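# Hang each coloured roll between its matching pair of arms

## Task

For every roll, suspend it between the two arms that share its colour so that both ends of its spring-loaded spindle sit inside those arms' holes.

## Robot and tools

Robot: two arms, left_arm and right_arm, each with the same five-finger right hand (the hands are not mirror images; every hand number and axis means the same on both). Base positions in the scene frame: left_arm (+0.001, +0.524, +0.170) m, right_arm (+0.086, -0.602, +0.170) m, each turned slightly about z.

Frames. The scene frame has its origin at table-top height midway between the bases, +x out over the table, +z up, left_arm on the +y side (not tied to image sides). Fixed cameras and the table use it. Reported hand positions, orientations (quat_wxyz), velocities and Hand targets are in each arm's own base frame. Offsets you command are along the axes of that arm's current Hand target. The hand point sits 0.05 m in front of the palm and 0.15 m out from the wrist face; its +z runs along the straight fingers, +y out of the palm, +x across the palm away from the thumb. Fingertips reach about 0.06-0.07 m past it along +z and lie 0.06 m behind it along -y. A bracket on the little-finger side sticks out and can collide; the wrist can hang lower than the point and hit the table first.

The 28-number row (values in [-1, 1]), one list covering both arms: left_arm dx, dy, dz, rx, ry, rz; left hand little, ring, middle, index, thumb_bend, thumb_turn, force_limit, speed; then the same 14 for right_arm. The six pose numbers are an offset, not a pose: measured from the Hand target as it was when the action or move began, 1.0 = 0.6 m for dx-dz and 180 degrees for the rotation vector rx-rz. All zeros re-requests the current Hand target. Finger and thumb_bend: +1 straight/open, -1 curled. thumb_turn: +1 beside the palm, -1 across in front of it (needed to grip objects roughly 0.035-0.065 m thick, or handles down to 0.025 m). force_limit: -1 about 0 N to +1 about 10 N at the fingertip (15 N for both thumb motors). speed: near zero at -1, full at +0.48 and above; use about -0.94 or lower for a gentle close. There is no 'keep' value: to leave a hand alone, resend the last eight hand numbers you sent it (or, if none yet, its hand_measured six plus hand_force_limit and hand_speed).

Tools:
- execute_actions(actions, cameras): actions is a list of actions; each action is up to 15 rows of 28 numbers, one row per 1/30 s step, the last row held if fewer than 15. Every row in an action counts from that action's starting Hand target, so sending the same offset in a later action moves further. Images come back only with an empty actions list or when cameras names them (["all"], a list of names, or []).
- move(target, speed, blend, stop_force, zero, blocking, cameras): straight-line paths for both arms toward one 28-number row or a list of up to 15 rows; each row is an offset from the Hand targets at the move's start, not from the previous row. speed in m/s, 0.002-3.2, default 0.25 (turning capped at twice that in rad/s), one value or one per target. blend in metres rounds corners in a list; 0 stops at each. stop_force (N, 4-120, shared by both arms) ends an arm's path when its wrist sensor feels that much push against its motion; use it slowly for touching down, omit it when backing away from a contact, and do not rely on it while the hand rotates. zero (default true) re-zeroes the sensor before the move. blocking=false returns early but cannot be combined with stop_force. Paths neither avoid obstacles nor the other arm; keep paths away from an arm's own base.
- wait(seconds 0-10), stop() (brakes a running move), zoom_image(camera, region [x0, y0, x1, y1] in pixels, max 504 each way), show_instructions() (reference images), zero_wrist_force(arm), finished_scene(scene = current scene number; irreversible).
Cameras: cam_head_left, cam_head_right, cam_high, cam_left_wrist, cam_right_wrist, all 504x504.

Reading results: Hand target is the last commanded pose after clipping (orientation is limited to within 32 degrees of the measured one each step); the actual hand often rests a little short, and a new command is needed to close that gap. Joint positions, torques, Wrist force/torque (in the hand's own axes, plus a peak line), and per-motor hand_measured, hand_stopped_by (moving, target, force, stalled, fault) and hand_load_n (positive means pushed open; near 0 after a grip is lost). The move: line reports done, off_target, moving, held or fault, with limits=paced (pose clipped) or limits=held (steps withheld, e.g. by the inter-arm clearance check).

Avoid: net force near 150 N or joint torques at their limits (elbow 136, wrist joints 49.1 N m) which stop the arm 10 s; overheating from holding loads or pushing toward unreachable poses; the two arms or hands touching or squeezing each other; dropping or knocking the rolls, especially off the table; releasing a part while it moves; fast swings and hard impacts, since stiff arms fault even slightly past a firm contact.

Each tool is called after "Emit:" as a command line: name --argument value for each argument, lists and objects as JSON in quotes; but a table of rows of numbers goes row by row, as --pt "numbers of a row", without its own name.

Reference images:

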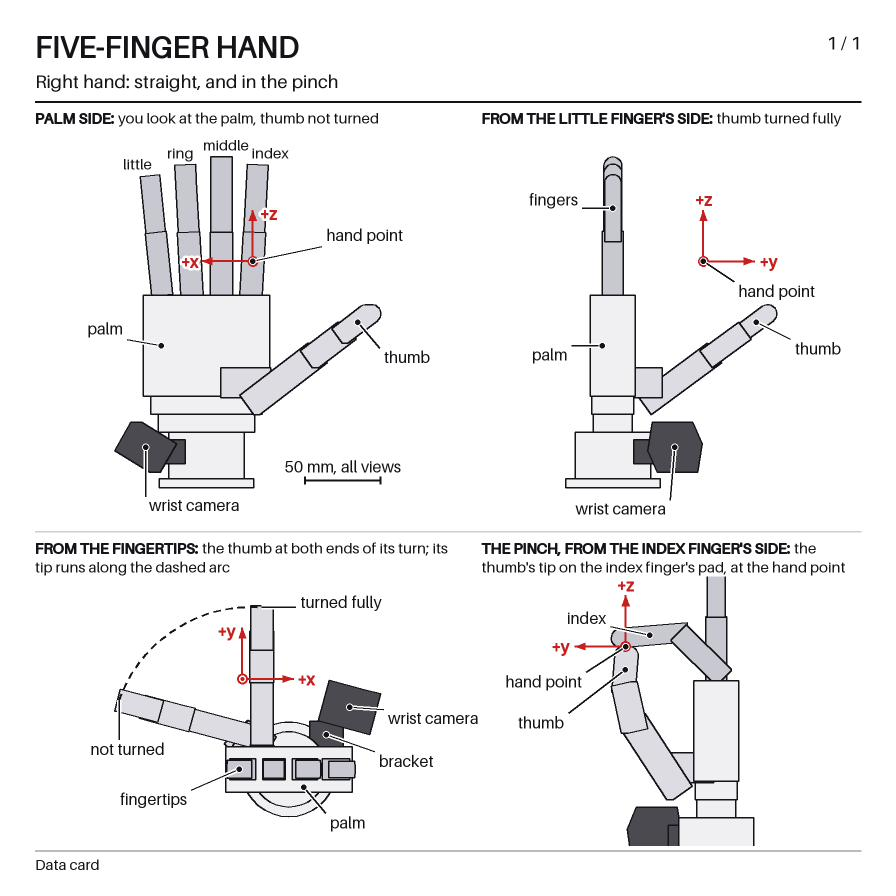

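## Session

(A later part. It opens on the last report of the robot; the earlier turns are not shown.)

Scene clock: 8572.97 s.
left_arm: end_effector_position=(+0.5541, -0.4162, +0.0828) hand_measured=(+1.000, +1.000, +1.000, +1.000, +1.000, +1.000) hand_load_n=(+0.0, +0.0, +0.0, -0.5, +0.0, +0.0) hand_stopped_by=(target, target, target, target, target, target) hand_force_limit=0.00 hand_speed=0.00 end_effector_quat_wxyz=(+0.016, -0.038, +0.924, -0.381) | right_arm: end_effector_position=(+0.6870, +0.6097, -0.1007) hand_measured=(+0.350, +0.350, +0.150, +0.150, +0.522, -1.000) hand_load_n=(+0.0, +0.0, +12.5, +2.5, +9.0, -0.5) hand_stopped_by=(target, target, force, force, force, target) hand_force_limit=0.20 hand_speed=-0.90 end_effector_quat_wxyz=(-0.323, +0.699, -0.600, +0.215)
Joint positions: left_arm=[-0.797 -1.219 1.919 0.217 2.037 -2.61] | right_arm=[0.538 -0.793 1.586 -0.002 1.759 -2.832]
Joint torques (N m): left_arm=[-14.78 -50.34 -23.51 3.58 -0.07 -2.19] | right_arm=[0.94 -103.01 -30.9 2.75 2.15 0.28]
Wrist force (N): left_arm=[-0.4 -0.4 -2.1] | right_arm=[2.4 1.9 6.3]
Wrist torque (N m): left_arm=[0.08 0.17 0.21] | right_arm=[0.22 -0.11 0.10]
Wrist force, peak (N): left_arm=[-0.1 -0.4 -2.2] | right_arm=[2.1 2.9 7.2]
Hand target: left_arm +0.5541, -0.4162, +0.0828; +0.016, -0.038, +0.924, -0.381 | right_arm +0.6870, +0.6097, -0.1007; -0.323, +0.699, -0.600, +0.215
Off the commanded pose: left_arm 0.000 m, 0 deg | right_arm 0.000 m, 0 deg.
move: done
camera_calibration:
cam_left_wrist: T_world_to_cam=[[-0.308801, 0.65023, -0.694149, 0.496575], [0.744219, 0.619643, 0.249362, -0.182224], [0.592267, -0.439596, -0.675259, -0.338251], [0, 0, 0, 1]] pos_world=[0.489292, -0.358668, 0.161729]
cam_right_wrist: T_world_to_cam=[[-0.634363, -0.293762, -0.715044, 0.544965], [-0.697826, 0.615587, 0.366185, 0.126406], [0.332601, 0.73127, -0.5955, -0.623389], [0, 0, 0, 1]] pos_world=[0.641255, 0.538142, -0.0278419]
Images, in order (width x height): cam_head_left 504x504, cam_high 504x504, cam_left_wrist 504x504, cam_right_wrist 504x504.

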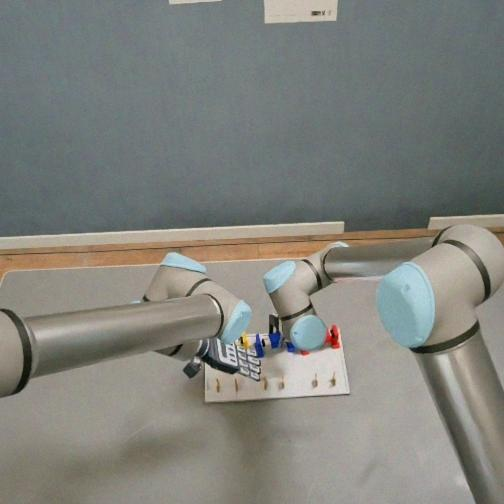

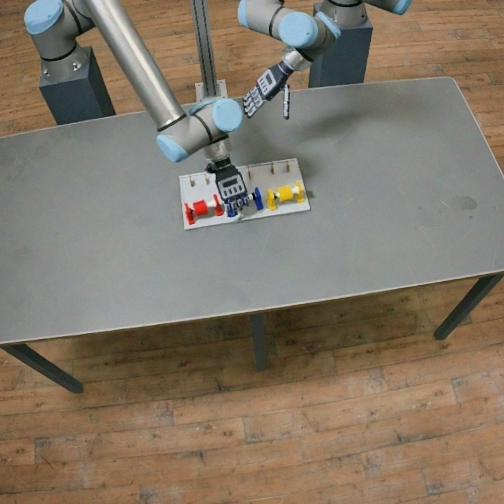

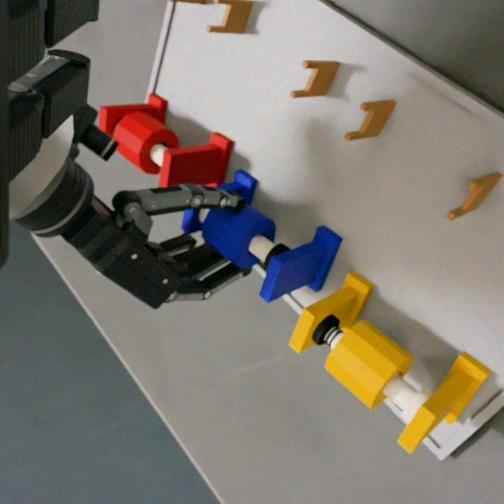

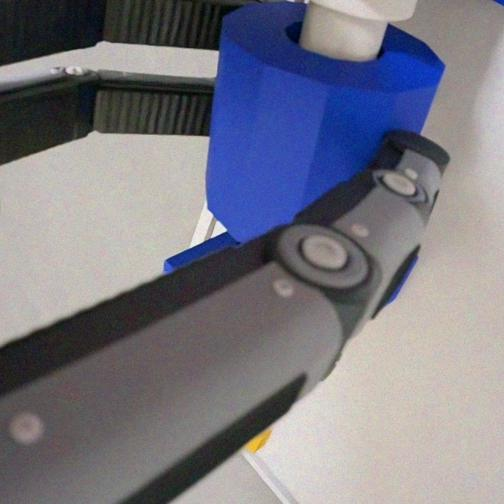

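Emit:
move --target '[0, 0, 0, 0, 0, 0, 1, 1, 1, 1, 1, 1, 0, 0, 0.0, -0.0018, -0.0018, 0.0003, -0.0059, 0.0059, 0.35, 0.35, -0.3, -0.3, 0.0, -1, 0.2, -0.9]' --speed 0.02

Emit:
move --target '[0, 0, 0, 0, 0, 0, 1, 1, 1, 1, 1, 1, 0, 0, 0.00006, -0.00117, 0.00118, -0.0002, 0.0039, 0.0039, 0.35, 0.35, -0.3, -0.3, 0.0, -1, 0.2, -0.9]' --speed 0.02 --cameras '["cam_left_wrist", "cam_right_wrist", "cam_high", "cam_head_left"]'

Emit:
zoom_image --camera "cam_left_wrist" --region '[220, 170, 330, 280]'

Emit:
zoom_image --camera "cam_high" --region '[230, 175, 290, 215]'

Emit:
zoom_image --camera "cam_head_left" --region '[250, 328, 280, 358]'

Scene clock: 8600.10 s.
left_arm: end_effector_position=(+0.5541, -0.4162, +0.0828) hand_measured=(+1.000, +1.000, +1.000, +1.000, +1.000, +1.000) hand_load_n=(-0.5, +0.0, +0.0, +0.0, +0.0, -0.5) hand_stopped_by=(target, target, target, target, target, target) hand_force_limit=0.00 hand_speed=0.00 end_effector_quat_wxyz=(+0.016, -0.038, +0.924, -0.381) | right_arm: end_effector_position=(+0.6870, +0.6095, -0.0992) hand_measured=(+0.350, +0.350, +0.150, +0.150, +0.522, -1.000) hand_load_n=(+0.0, +0.0, +12.0, +2.5, +8.5, +0.0) hand_stopped_by=(target, target, force, force, force, target) hand_force_limit=0.20 hand_speed=-0.90 end_effector_quat_wxyz=(-0.331, +0.695, -0.604, +0.206)
Joint positions: left_arm=[-0.797 -1.219 1.919 0.217 2.037 -2.61] | right_arm=[0.531 -0.799 1.596 -0.014 1.736 -2.82]
Joint torques (N m): left_arm=[-17.04 -51.64 -23.81 3.39 0 -2.22] | right_arm=[-0.2 -101.66 -30.65 2.85 1.86 0.16]
Wrist force (N): left_arm=[0.6 -0.2 -1.9] | right_arm=[2.2 2.0 5.5]
Wrist torque (N m): left_arm=[0.11 0.01 0.27] | right_arm=[0.28 -0.16 0.15]
Wrist force, peak (N): left_arm=[0.3 -0.6 -2.1] | right_arm=[3.0 2.3 7.1]
Hand target: left_arm +0.5541, -0.4162, +0.0828; +0.016, -0.038, +0.924, -0.381 | right_arm +0.6870, +0.6096, -0.0992; -0.331, +0.695, -0.604, +0.206
Off the commanded pose: left_arm 0.000 m, 0 deg | right_arm 0.000 m, 0 deg.
move: done

Scene clock: 8600.83 s.
left_arm: end_effector_position=(+0.5541, -0.4162, +0.0828) hand_measured=(+1.000, +1.000, +1.000, +1.000, +1.000, +1.000) hand_load_n=(+0.0, +0.0, +0.0, +0.0, +0.0, +0.0) hand_stopped_by=(target, target, target, target, target, target) hand_force_limit=0.00 hand_speed=0.00 end_effector_quat_wxyz=(+0.016, -0.038, +0.924, -0.381) | right_arm: end_effector_position=(+0.6880, +0.6097, -0.0992) hand_measured=(+0.350, +0.350, +0.150, +0.148, +0.522, -1.000) hand_load_n=(-0.5, +0.0, +9.5, +1.5, +10.0, +1.0) hand_stopped_by=(target, target, force, force, force, target) hand_force_limit=0.20 hand_speed=-0.90 end_effector_quat_wxyz=(-0.329, +0.690, -0.610, +0.208)
Joint positions: left_arm=[-0.797 -1.219 1.919 0.217 2.037 -2.61] | right_arm=[0.534 -0.796 1.591 -0.006 1.75 -2.805]
Joint torques (N m): left_arm=[-14.91 -49.69 -24.01 3.88 -0.27 -2.16] | right_arm=[12.16 -95.23 -33.41 0.86 -0.65 -2.31]
Wrist force (N): left_arm=[-0.2 -0.5 -1.5] | right_arm=[0.8 1.6 0.1]
Wrist torque (N m): left_arm=[0.05 0.12 0.21] | right_arm=[0.19 -0.07 0.16]
Wrist force, peak (N): left_arm=[-0.1 -0.5 -2.3] | right_arm=[2.0 1.8 5.9]
Hand target: left_arm +0.5541, -0.4162, +0.0828; +0.016, -0.038, +0.924, -0.381 | right_arm +0.6880, +0.6097, -0.0992; -0.329, +0.690, -0.610, +0.208
Off the commanded pose: left_arm 0.000 m, 0 deg | right_arm 0.000 m, 0 deg.
move: done
camera_calibration:
cam_left_wrist: T_world_to_cam=[[-0.308801, 0.65023, -0.694149, 0.496575], [0.744219, 0.619643, 0.249362, -0.182224], [0.592267, -0.439596, -0.675259, -0.338251], [0, 0, 0, 1]] pos_world=[0.489292, -0.358668, 0.161729]
cam_right_wrist: T_world_to_cam=[[-0.643722, -0.26457, -0.71807, 0.535067], [-0.684802, 0.617973, 0.386208, 0.118031], [0.341568, 0.740346, -0.578981, -0.632855], [0, 0, 0, 1]] pos_world=[0.641426, 0.537155, -0.0277796]
Images, in order (width x height): cam_head_left 504x504, cam_high 504x504, cam_left_wrist 504x504, cam_right_wrist 504x504.

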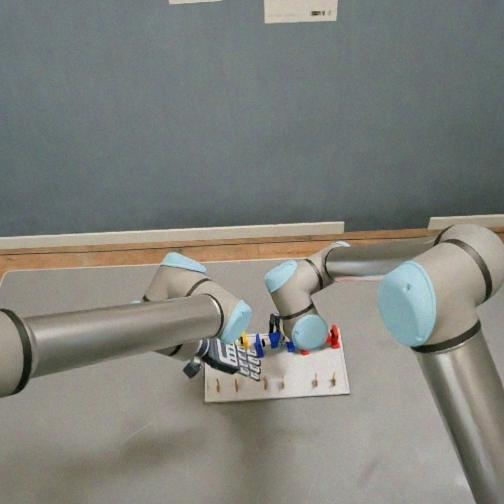

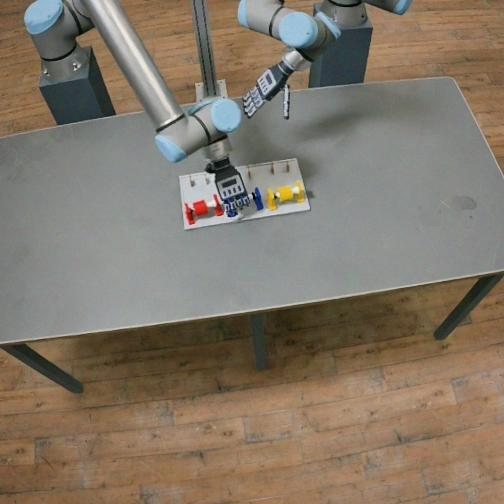

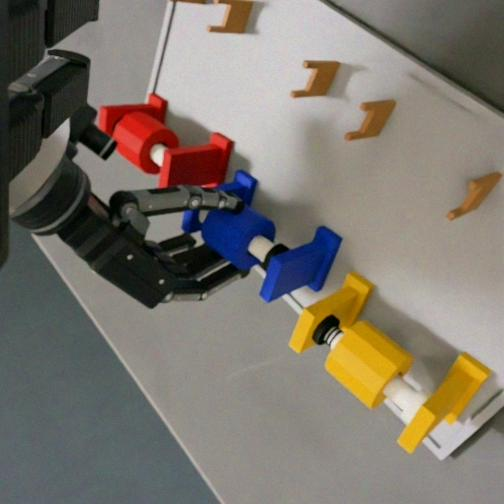

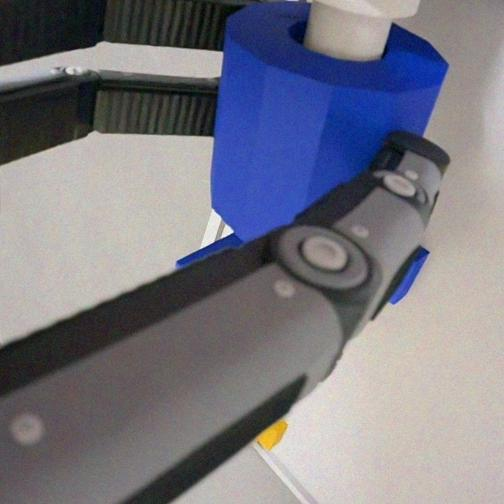

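Scaled by 4.582 from the camera's 504x504 image, which has a finer 720x720 frame.

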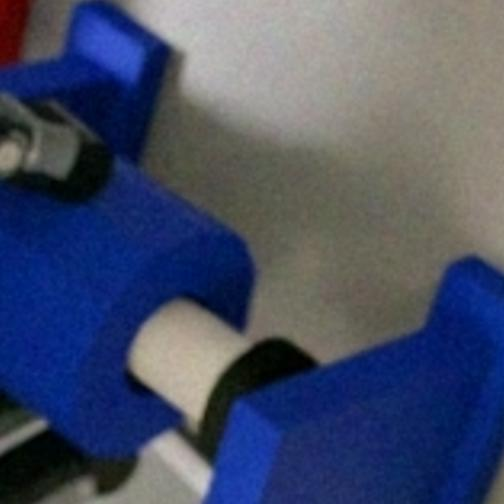

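Scaled by 8.400 from the camera's 504x504 image, which has a finer 720x720 frame.

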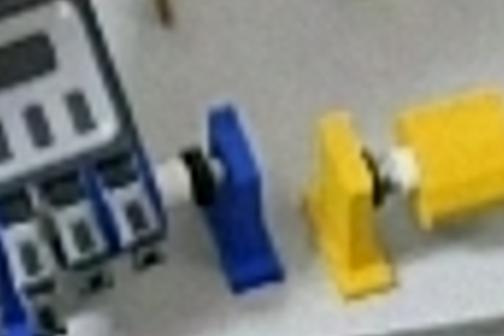

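Scaled by 16.800 from the camera's 504x504 image, which has a finer 720x720 frame.

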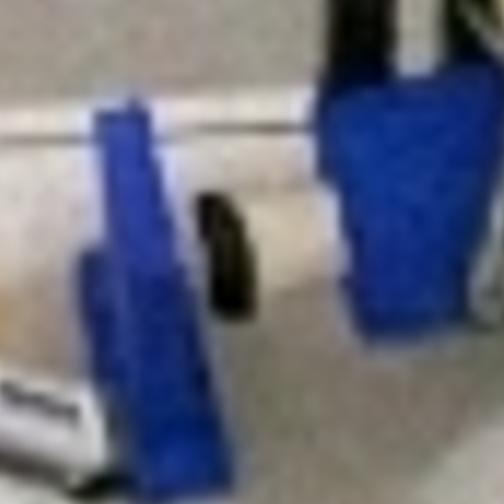

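Emit:
move --target '[0, 0, 0, 0, 0, 0, 1, 1, 1, 1, 1, 1, 0, 0, 0.00012, -0.00234, 0.00236, 0, 0, 0, 0.35, 0.35, -0.3, -0.3, 0.0, -1, 0.2, -0.9]' --speed 0.01 --cameras '["cam_high", "cam_head_left", "cam_left_wrist"]'

Emit:
zoom_image --camera "cam_high" --region '[240, 180, 270, 210]'

Emit:
zoom_image --camera "cam_head_left" --region '[250, 328, 280, 358]'

Emit:
zoom_image --camera "cam_left_wrist" --region '[220, 170, 330, 280]'

Scene clock: 8610.40 s.
left_arm: end_effector_position=(+0.5541, -0.4162, +0.0828) hand_measured=(+1.000, +1.000, +1.000, +1.000, +1.000, +1.000) hand_load_n=(+0.0, +0.0, +0.0, +0.0, +0.0, +0.0) hand_stopped_by=(target, target, target, target, target, target) hand_force_limit=0.00 hand_speed=0.00 end_effector_quat_wxyz=(+0.016, -0.038, +0.924, -0.381) | right_arm: end_effector_position=(+0.6900, +0.6100, -0.0992) hand_measured=(+0.350, +0.350, +0.150, +0.148, +0.524, -1.000) hand_load_n=(+0.0, +0.0, +6.5, +1.5, +10.0, +1.0) hand_stopped_by=(target, target, force, force, force, target) hand_force_limit=0.20 hand_speed=-0.90 end_effector_quat_wxyz=(-0.329, +0.690, -0.610, +0.208)
Joint positions: left_arm=[-0.797 -1.219 1.919 0.217 2.037 -2.61] | right_arm=[0.533 -0.794 1.587 -0.005 1.749 -2.806]
Joint torques (N m): left_arm=[-13.99 -50.62 -23.99 3.58 0.18 -2.01] | right_arm=[-16.58 -93.27 -37.36 2.14 -1.14 -2.87]
Wrist force (N): left_arm=[0.0 -0.2 -1.3] | right_arm=[0.4 1.8 -0.9]
Wrist torque (N m): left_arm=[0.08 0.08 0.24] | right_arm=[0.06 -0.02 0.42]
Wrist force, peak (N): left_arm=[0.6 -0.1 -2.2] | right_arm=[0.6 2.8 -0.8]
Hand target: left_arm +0.5541, -0.4162, +0.0828; +0.016, -0.038, +0.924, -0.381 | right_arm +0.6900, +0.6100, -0.0992; -0.329, +0.690, -0.610, +0.208
Off the commanded pose: left_arm 0.000 m, 0 deg | right_arm 0.000 m, 0 deg.
move: done
camera_calibration:
cam_left_wrist: T_world_to_cam=[[-0.308801, 0.65023, -0.694149, 0.496575], [0.744219, 0.619643, 0.249362, -0.182224], [0.592267, -0.439596, -0.675259, -0.338251], [0, 0, 0, 1]] pos_world=[0.489292, -0.358668, 0.161729]
Images, in order (width x height): cam_head_left 504x504, cam_high 504x504, cam_left_wrist 504x504.

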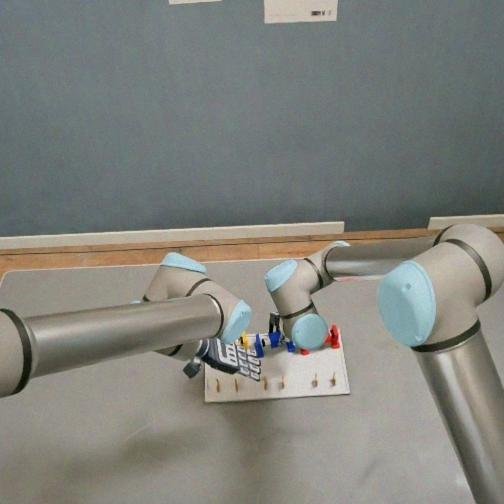

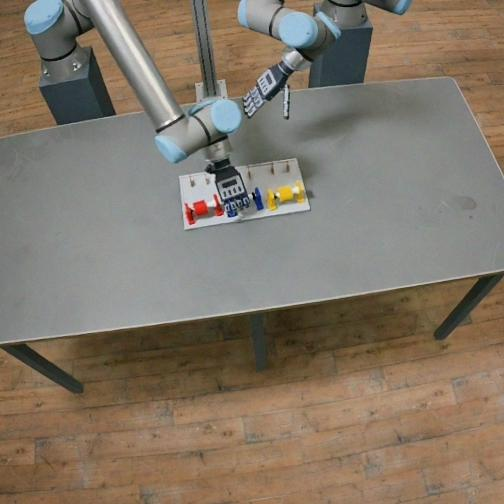

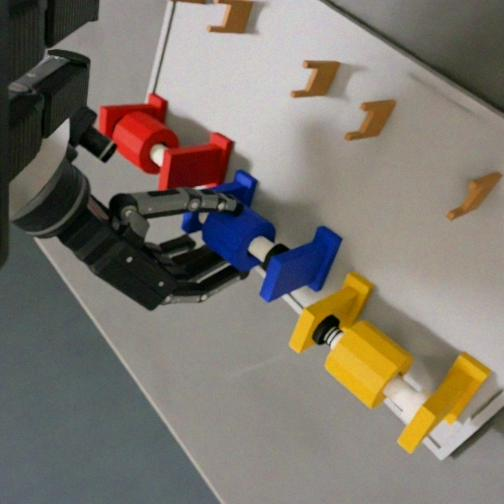

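Scaled by 16.800 from the camera's 504x504 image, which has a finer 720x720 frame.

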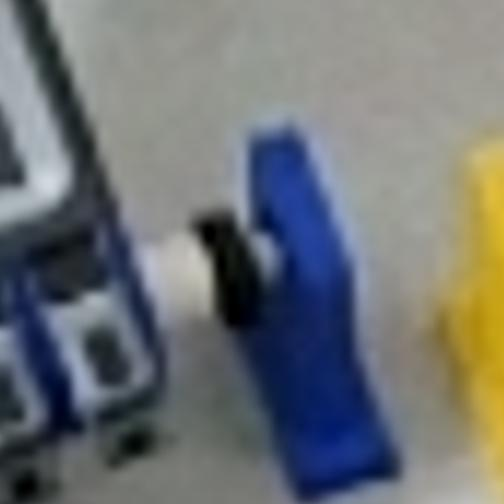

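Scaled by 16.800 from the camera's 504x504 image, which has a finer 720x720 frame.

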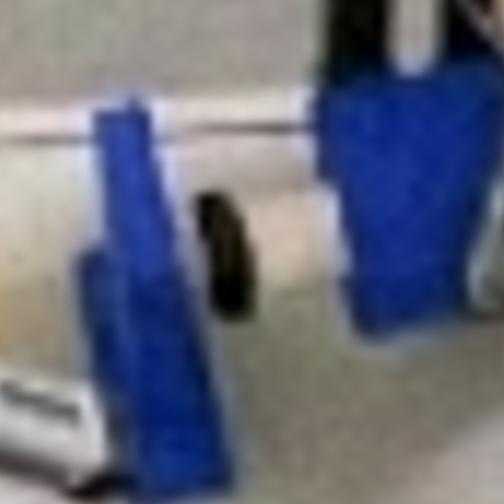

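Scaled by 4.582 from the camera's 504x504 image, which has a finer 720x720 frame.

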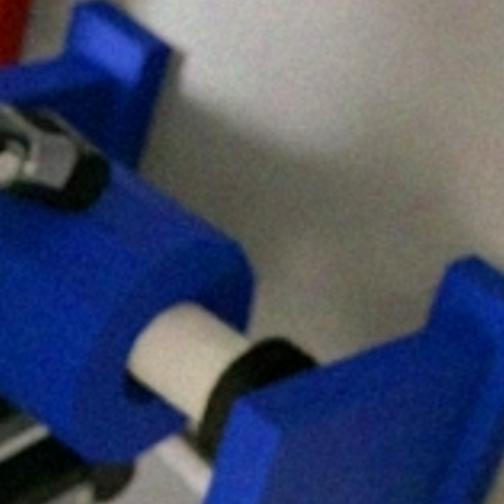

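Emit:
move --target '[0, 0, 0, 0, 0, 0, 1, 1, 1, 1, 1, 1, 0, 0, 0.00006, -0.00235, 0.0, 0.0002, -0.0039, 0.0039, 0.35, 0.35, -0.3, -0.3, 0.0, -1, 0.2, -0.9]' --speed 0.01

Emit:
move --target '[0, 0, 0, 0, 0, 0, 1, 1, 1, 1, 1, 1, 0, 0, 0.0, -0.00118, -0.00118, 0.0002, -0.0039, 0.0039, 0.35, 0.35, -0.3, -0.3, 0.0, -1, 0.2, -0.9]' --speed 0.01 --cameras '["cam_high", "cam_head_left", "cam_left_wrist"]'

Emit:
zoom_image --camera "cam_high" --region '[240, 180, 270, 210]'

Emit:
zoom_image --camera "cam_head_left" --region '[250, 328, 280, 358]'

Emit:
zoom_image --camera "cam_left_wrist" --region '[220, 170, 330, 280]'

Scene clock: 8627.23 s.
left_arm: end_effector_position=(+0.5541, -0.4162, +0.0828) hand_measured=(+1.000, +1.000, +1.000, +1.000, +1.000, +1.000) hand_load_n=(+0.0, +0.0, +0.0, +0.0, +0.0, +0.0) hand_stopped_by=(target, target, target, target, target, target) hand_force_limit=0.00 hand_speed=0.00 end_effector_quat_wxyz=(+0.016, -0.038, +0.924, -0.381) | right_arm: end_effector_position=(+0.6910, +0.6100, -0.0982) hand_measured=(+0.350, +0.350, +0.150, +0.148, +0.524, -1.000) hand_load_n=(+0.0, +0.0, +5.0, +0.0, +8.0, +1.0) hand_stopped_by=(target, target, force, force, force, target) hand_force_limit=0.20 hand_speed=-0.90 end_effector_quat_wxyz=(-0.334, +0.688, -0.612, +0.202)
Joint positions: left_arm=[-0.797 -1.219 1.919 0.217 2.037 -2.61] | right_arm=[0.527 -0.797 1.592 -0.012 1.734 -2.798]
Joint torques (N m): left_arm=[-15.61 -52.22 -24.75 3.77 -0.01 -2.12] | right_arm=[-11.13 -105.59 -24.68 0.02 1.32 2.46]
Wrist force (N): left_arm=[0.0 -0.1 -1.6] | right_arm=[0.1 1.9 -2.2]
Wrist torque (N m): left_arm=[0.11 0.09 0.24] | right_arm=[0.05 -0.03 0.15]
Wrist force, peak (N): left_arm=[-0.1 -0.2 -2.5] | right_arm=[-0.1 2.1 -3.2]
Hand target: left_arm +0.5541, -0.4162, +0.0828; +0.016, -0.038, +0.924, -0.381 | right_arm +0.6910, +0.6100, -0.0982; -0.334, +0.688, -0.612, +0.202
Off the commanded pose: left_arm 0.000 m, 0 deg | right_arm 0.000 m, 0 deg.
move: done

Scene clock: 8628.33 s.
left_arm: end_effector_position=(+0.5541, -0.4162, +0.0828) hand_measured=(+1.000, +1.000, +1.000, +1.000, +1.000, +1.000) hand_load_n=(+0.0, +0.0, +0.0, +0.0, +0.0, -0.5) hand_stopped_by=(target, target, target, target, target, target) hand_force_limit=0.00 hand_speed=0.00 end_effector_quat_wxyz=(+0.016, -0.038, +0.924, -0.381) | right_arm: end_effector_position=(+0.6910, +0.6099, -0.0972) hand_measured=(+0.350, +0.350, +0.150, +0.148, +0.524, -1.000) hand_load_n=(+0.0, +0.0, +5.5, +0.0, +7.5, +0.5) hand_stopped_by=(target, target, force, force, force, target) hand_force_limit=0.20 hand_speed=-0.90 end_effector_quat_wxyz=(-0.339, +0.685, -0.614, +0.196)
Joint positions: left_arm=[-0.797 -1.219 1.919 0.217 2.037 -2.61] | right_arm=[0.522 -0.801 1.598 -0.021 1.719 -2.79]
Joint torques (N m): left_arm=[-14.34 -50.97 -24.42 3.81 0.1 -2.05] | right_arm=[-13.09 -105.96 -26.06 0.56 1.18 2.52]
Wrist force (N): left_arm=[0.2 -0.3 -1.7] | right_arm=[1.4 2.6 -0.2]
Wrist torque (N m): left_arm=[0.09 0.07 0.24] | right_arm=[0.14 -0.13 0.18]
Wrist force, peak (N): left_arm=[-0.2 0.0 -2.3] | right_arm=[0.2 2.1 -2.8]
Hand target: left_arm +0.5541, -0.4162, +0.0828; +0.016, -0.038, +0.924, -0.381 | right_arm +0.6910, +0.6099, -0.0972; -0.339, +0.685, -0.614, +0.196
Off the commanded pose: left_arm 0.000 m, 0 deg | right_arm 0.000 m, 0 deg.
move: done
camera_calibration:
cam_left_wrist: T_world_to_cam=[[-0.308801, 0.65023, -0.694149, 0.496575], [0.744219, 0.619643, 0.249362, -0.182224], [0.592267, -0.439596, -0.675259, -0.338251], [0, 0, 0, 1]] pos_world=[0.489292, -0.358668, 0.161729]
Images, in order (width x height): cam_head_left 504x504, cam_high 504x504, cam_left_wrist 504x504.

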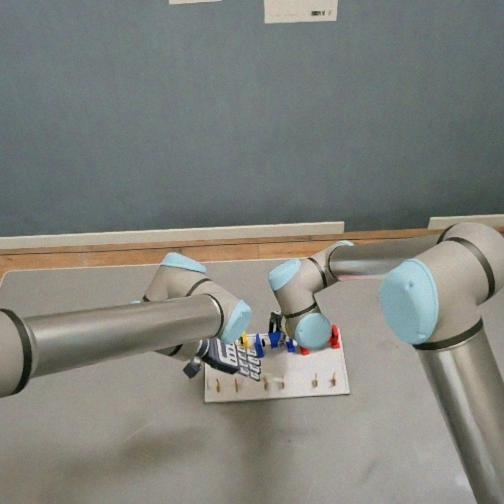

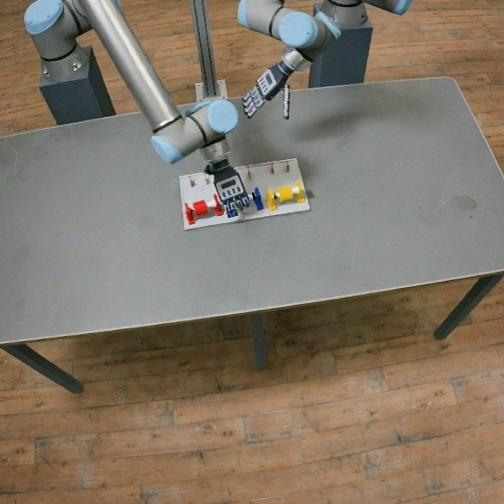

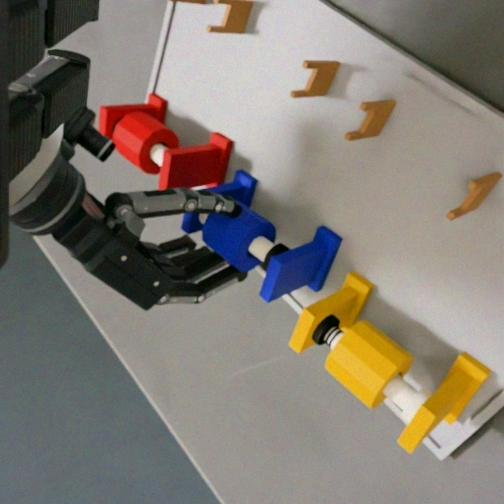

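Scaled by 16.800 from the camera's 504x504 image, which has a finer 720x720 frame.

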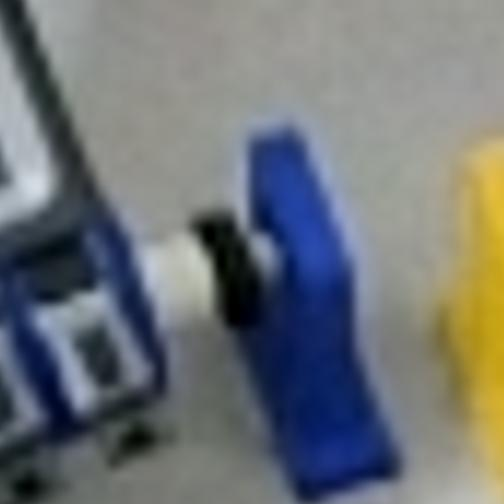

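Scaled by 16.800 from the camera's 504x504 image, which has a finer 720x720 frame.

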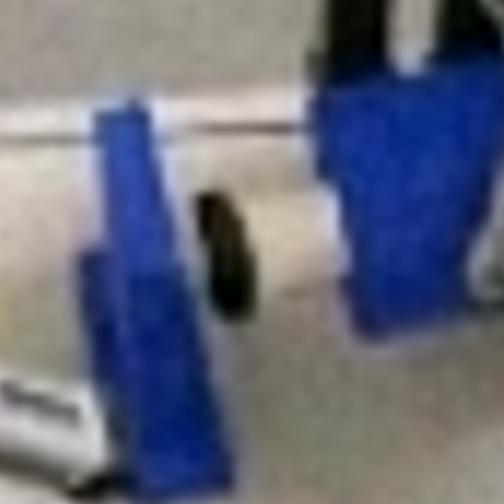

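Scaled by 4.582 from the camera's 504x504 image, which has a finer 720x720 frame.

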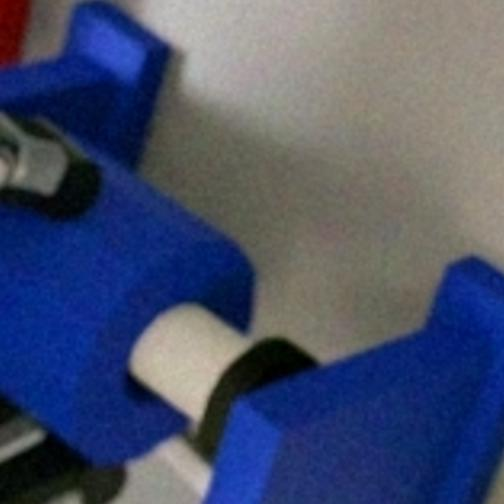

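Emit:
move --target '[0, 0, 0, 0, 0, 0, 1, 1, 1, 1, 1, 1, 0, 0, 0.0, -0.00236, -0.00236, 0.0002, -0.0039, 0.0039, 0.35, 0.35, -0.3, -0.3, 0.0, -1, 0.2, -0.9]' --speed 0.01 --cameras '["cam_high", "cam_head_left", "cam_left_wrist"]'

Emit:
zoom_image --camera "cam_high" --region '[240, 180, 270, 210]'

Emit:
zoom_image --camera "cam_head_left" --region '[250, 328, 280, 358]'

Emit:
zoom_image --camera "cam_left_wrist" --region '[220, 170, 330, 280]'

Scene clock: 8637.90 s.
left_arm: end_effector_position=(+0.5541, -0.4162, +0.0828) hand_measured=(+1.000, +1.000, +1.000, +1.000, +1.000, +1.000) hand_load_n=(+0.0, +0.0, +0.0, +0.0, +0.0, +0.0) hand_stopped_by=(target, target, target, target, target, target) hand_force_limit=0.00 hand_speed=0.00 end_effector_quat_wxyz=(+0.016, -0.038, +0.924, -0.381) | right_arm: end_effector_position=(+0.6910, +0.6096, -0.0952) hand_measured=(+0.350, +0.350, +0.150, +0.148, +0.524, -1.000) hand_load_n=(+0.0, +0.0, +6.0, +0.0, +7.5, +0.5) hand_stopped_by=(target, target, force, force, force, target) hand_force_limit=0.20 hand_speed=-0.90 end_effector_quat_wxyz=(-0.344, +0.682, -0.616, +0.190)
Joint positions: left_arm=[-0.797 -1.219 1.919 0.217 2.037 -2.61] | right_arm=[0.517 -0.805 1.605 -0.028 1.704 -2.782]
Joint torques (N m): left_arm=[-15.25 -51.46 -24.72 3.86 -0.24 -2.31] | right_arm=[-11.85 -104.96 -25.48 0.47 1.17 2.58]
Wrist force (N): left_arm=[0.1 -0.3 -1.7] | right_arm=[1.4 2.9 0.3]
Wrist torque (N m): left_arm=[0.08 0.07 0.23] | right_arm=[0.16 -0.14 0.19]
Wrist force, peak (N): left_arm=[0.5 -0.4 -2.2] | right_arm=[1.1 3.3 -0.2]
Hand target: left_arm +0.5541, -0.4162, +0.0828; +0.016, -0.038, +0.924, -0.381 | right_arm +0.6910, +0.6096, -0.0952; -0.344, +0.682, -0.616, +0.190
Off the commanded pose: left_arm 0.000 m, 0 deg | right_arm 0.000 m, 0 deg.
move: done
camera_calibration:
cam_left_wrist: T_world_to_cam=[[-0.308801, 0.65023, -0.694149, 0.496575], [0.744219, 0.619643, 0.249362, -0.182224], [0.592267, -0.439596, -0.675259, -0.338251], [0, 0, 0, 1]] pos_world=[0.489292, -0.358668, 0.161729]
Images, in order (width x height): cam_head_left 504x504, cam_high 504x504, cam_left_wrist 504x504.

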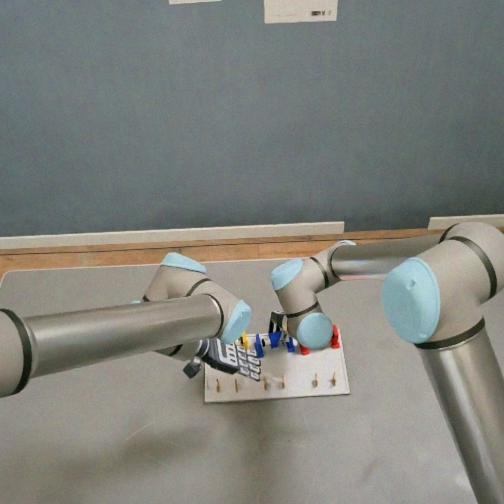

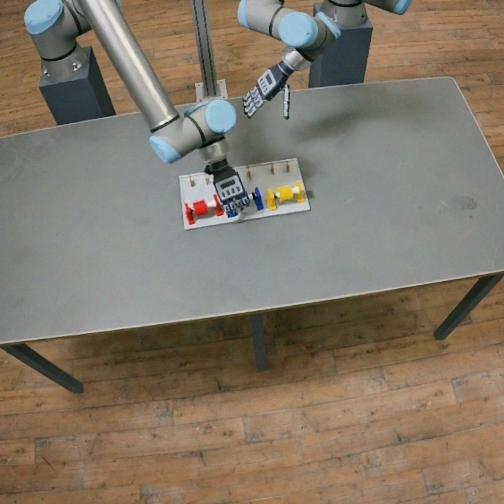

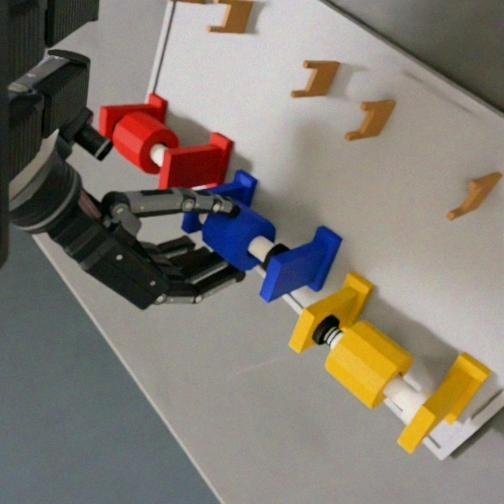

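Scaled by 16.800 from the camera's 504x504 image, which has a finer 720x720 frame.

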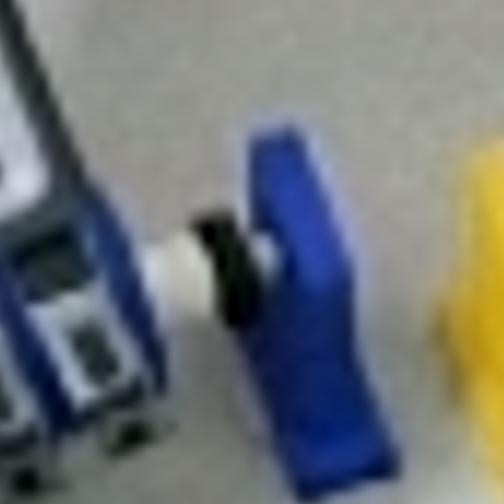

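Scaled by 16.800 from the camera's 504x504 image, which has a finer 720x720 frame.

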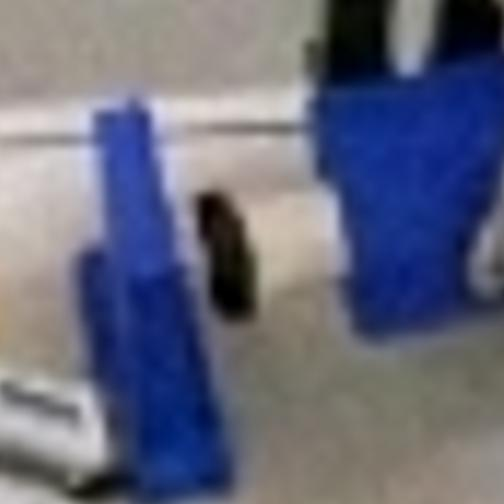

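Scaled by 4.582 from the camera's 504x504 image, which has a finer 720x720 frame.

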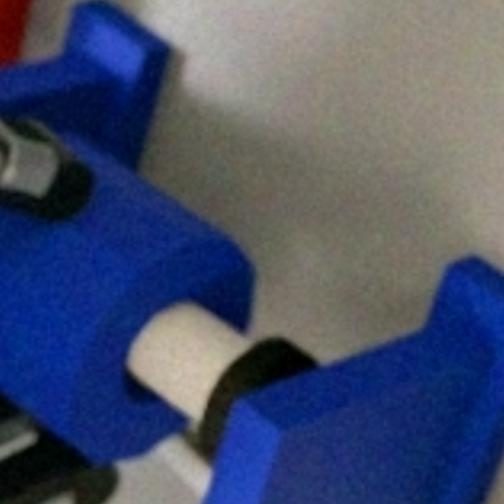

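Emit:
move --target '[0, 0, 0, 0, 0, 0, 1, 1, 1, 1, 1, 1, 0, 0, 0, 0, 0, 0, 0, 0, 0.35, 0.35, 0.35, 0.35, 0.9, -1, 0.2, -0.6]' --speed 0.02

Emit:
move --target '[0, 0, 0, 0, 0, 0, 1, 1, 1, 1, 1, 1, 0, 0, 0.0027, 0.01405, 0.0091, -0.00096, 0.03701, -0.03751, 0.35, 0.35, 0.35, 0.35, 0.9, -1, 0.2, -0.6]' --speed 0.04 --cameras '["cam_high", "cam_right_wrist", "cam_left_wrist"]'

Emit:
zoom_image --camera "cam_left_wrist" --region '[150, 130, 330, 310]'

Emit:
zoom_image --camera "cam_right_wrist" --region '[100, 0, 504, 404]'

Scene clock: 8654.87 s.
left_arm: end_effector_position=(+0.5541, -0.4162, +0.0828) hand_measured=(+1.000, +1.000, +1.000, +1.000, +1.000, +1.000) hand_load_n=(+0.0, +0.0, +0.0, +0.0, +0.0, +0.0) hand_stopped_by=(target, target, target, target, target, target) hand_force_limit=0.00 hand_speed=0.00 end_effector_quat_wxyz=(+0.016, -0.038, +0.924, -0.381) | right_arm: end_effector_position=(+0.6910, +0.6096, -0.0952) hand_measured=(+0.350, +0.350, +0.350, +0.350, +0.900, -1.000) hand_load_n=(+0.0, +0.5, +0.0, +0.0, +0.0, +0.0) hand_stopped_by=(target, target, target, target, target, target) hand_force_limit=0.20 hand_speed=-0.60 end_effector_quat_wxyz=(-0.344, +0.682, -0.616, +0.190)
Joint positions: left_arm=[-0.797 -1.219 1.919 0.217 2.037 -2.61] | right_arm=[0.517 -0.805 1.605 -0.028 1.704 -2.783]
Joint torques (N m): left_arm=[-14.55 -51.4 -24.63 3.85 -0.24 -2.01] | right_arm=[18.11 -92.39 -29.1 2.01 2.77 -3.03]
Wrist force (N): left_arm=[-0.1 0.0 -1.5] | right_arm=[0.0 -0.4 -0.8]
Wrist torque (N m): left_arm=[0.11 0.10 0.22] | right_arm=[0.17 -0.01 0.09]
Wrist force, peak (N): left_arm=[0.1 -0.1 -2.3] | right_arm=[0.7 3.3 0.6]
Hand target: left_arm +0.5541, -0.4162, +0.0828; +0.016, -0.038, +0.924, -0.381 | right_arm +0.6910, +0.6096, -0.0952; -0.344, +0.682, -0.616, +0.190
Off the commanded pose: left_arm 0.000 m, 0 deg | right_arm 0.000 m, 0 deg.
move: done

Scene clock: 8657.20 s.
left_arm: end_effector_position=(+0.5541, -0.4162, +0.0828) hand_measured=(+1.000, +1.000, +1.000, +1.000, +1.000, +1.000) hand_load_n=(+0.0, +0.0, -0.5, +0.0, +0.0, +0.0) hand_stopped_by=(target, target, target, target, target, target) hand_force_limit=0.00 hand_speed=0.00 end_effector_quat_wxyz=(+0.016, -0.038, +0.924, -0.381) | right_arm: end_effector_position=(+0.6890, +0.6094, -0.1052) hand_measured=(+0.350, +0.350, +0.350, +0.350, +0.900, -1.000) hand_load_n=(+0.0, +0.0, +0.0, +0.0, +0.0, +0.0) hand_stopped_by=(target, target, target, target, target, target) hand_force_limit=0.20 hand_speed=-0.60 end_effector_quat_wxyz=(-0.295, +0.706, -0.594, +0.248) end_effector_velocity=(-0.001, +0.000, +0.000) end_effector_angular_velocity=(+0.004, +0.002, +0.002)
Joint positions: left_arm=[-0.797 -1.219 1.919 0.217 2.037 -2.61] | right_arm=[0.565 -0.771 1.547 0.043 1.847 -2.858]
Joint velocities: left_arm=[within noise] | right_arm=[-0.001 0 0.002 -0.001 -0.005 0.001]
Joint torques (N m): left_arm=[-16.04 -52.83 -24.63 3.85 -0.1 -2.28] | right_arm=[-13.95 -108.38 -21.76 0.08 -1.38 3.35]
Wrist force (N): left_arm=[0.3 -0.5 -1.8] | right_arm=[-0.3 -0.8 -0.8]
Wrist torque (N m): left_arm=[0.07 0.05 0.24] | right_arm=[0.22 -0.08 0.39]
Wrist force, peak (N): left_arm=[-0.1 -0.2 -2.3] | right_arm=[0.2 -0.9 -1.3]
Hand target: left_arm +0.5541, -0.4162, +0.0828; +0.016, -0.038, +0.924, -0.381 | right_arm +0.6890, +0.6093, -0.1052; -0.295, +0.706, -0.594, +0.248
Off the commanded pose: left_arm 0.000 m, 0 deg | right_arm 0.000 m, 0 deg.
move: done
camera_calibration:
cam_left_wrist: T_world_to_cam=[[-0.308801, 0.65023, -0.694149, 0.496575], [0.744219, 0.619643, 0.249362, -0.182224], [0.592267, -0.439596, -0.675259, -0.338251], [0, 0, 0, 1]] pos_world=[0.489292, -0.358668, 0.161729]
cam_right_wrist: T_world_to_cam=[[-0.630376, -0.344859, -0.695484, 0.573386], [-0.69177, 0.656076, 0.301692, 0.0940389], [0.35225, 0.671295, -0.652138, -0.609439], [0, 0, 0, 1]] pos_world=[0.641177, 0.545153, -0.027028]
Images, in order (width x height): cam_high 504x504, cam_left_wrist 504x504, cam_right_wrist 504x504.

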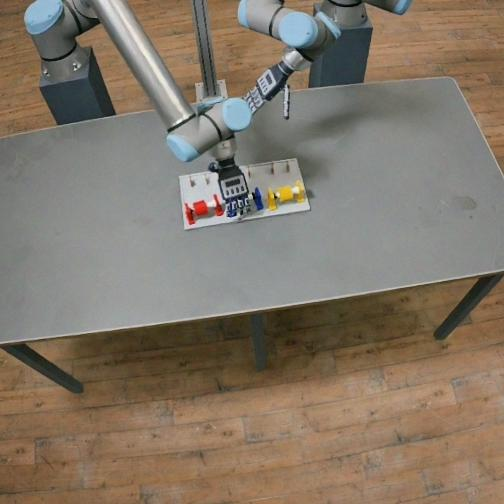

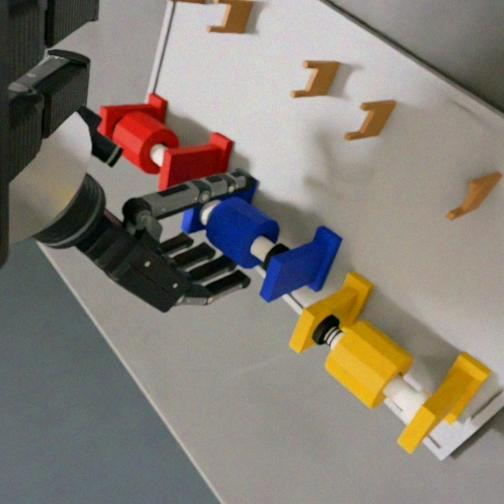

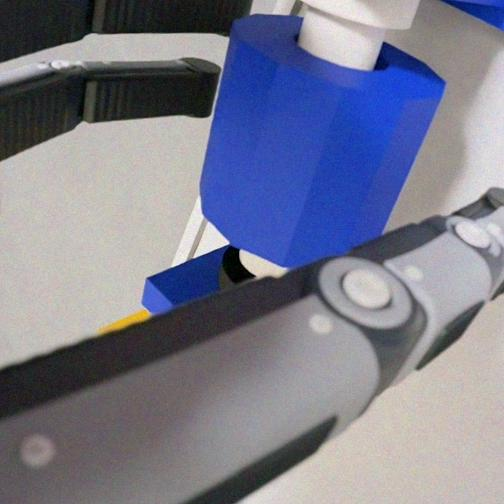

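Scaled by 2.800 from the camera's 504x504 image, which has a finer 720x720 frame.

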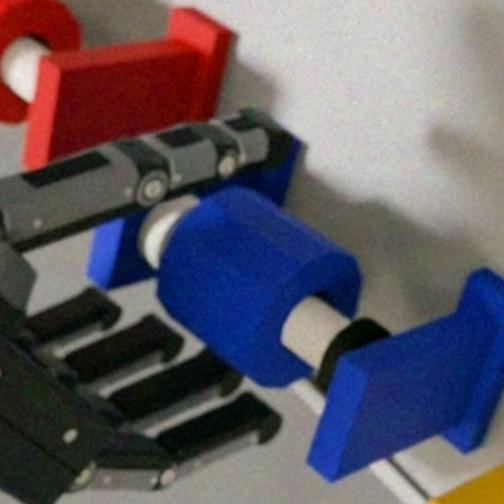

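Scaled by 1.248 from the camera's 504x504 image, which has a finer 720x720 frame.

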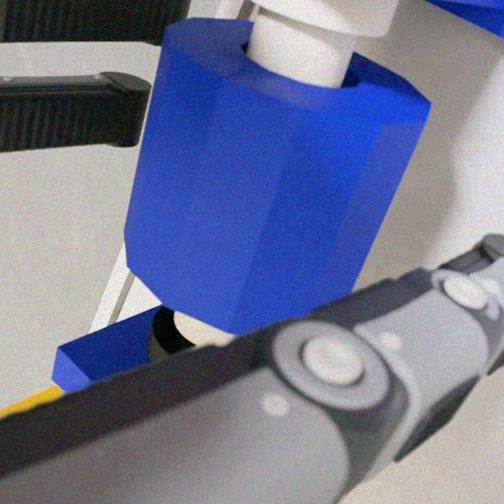

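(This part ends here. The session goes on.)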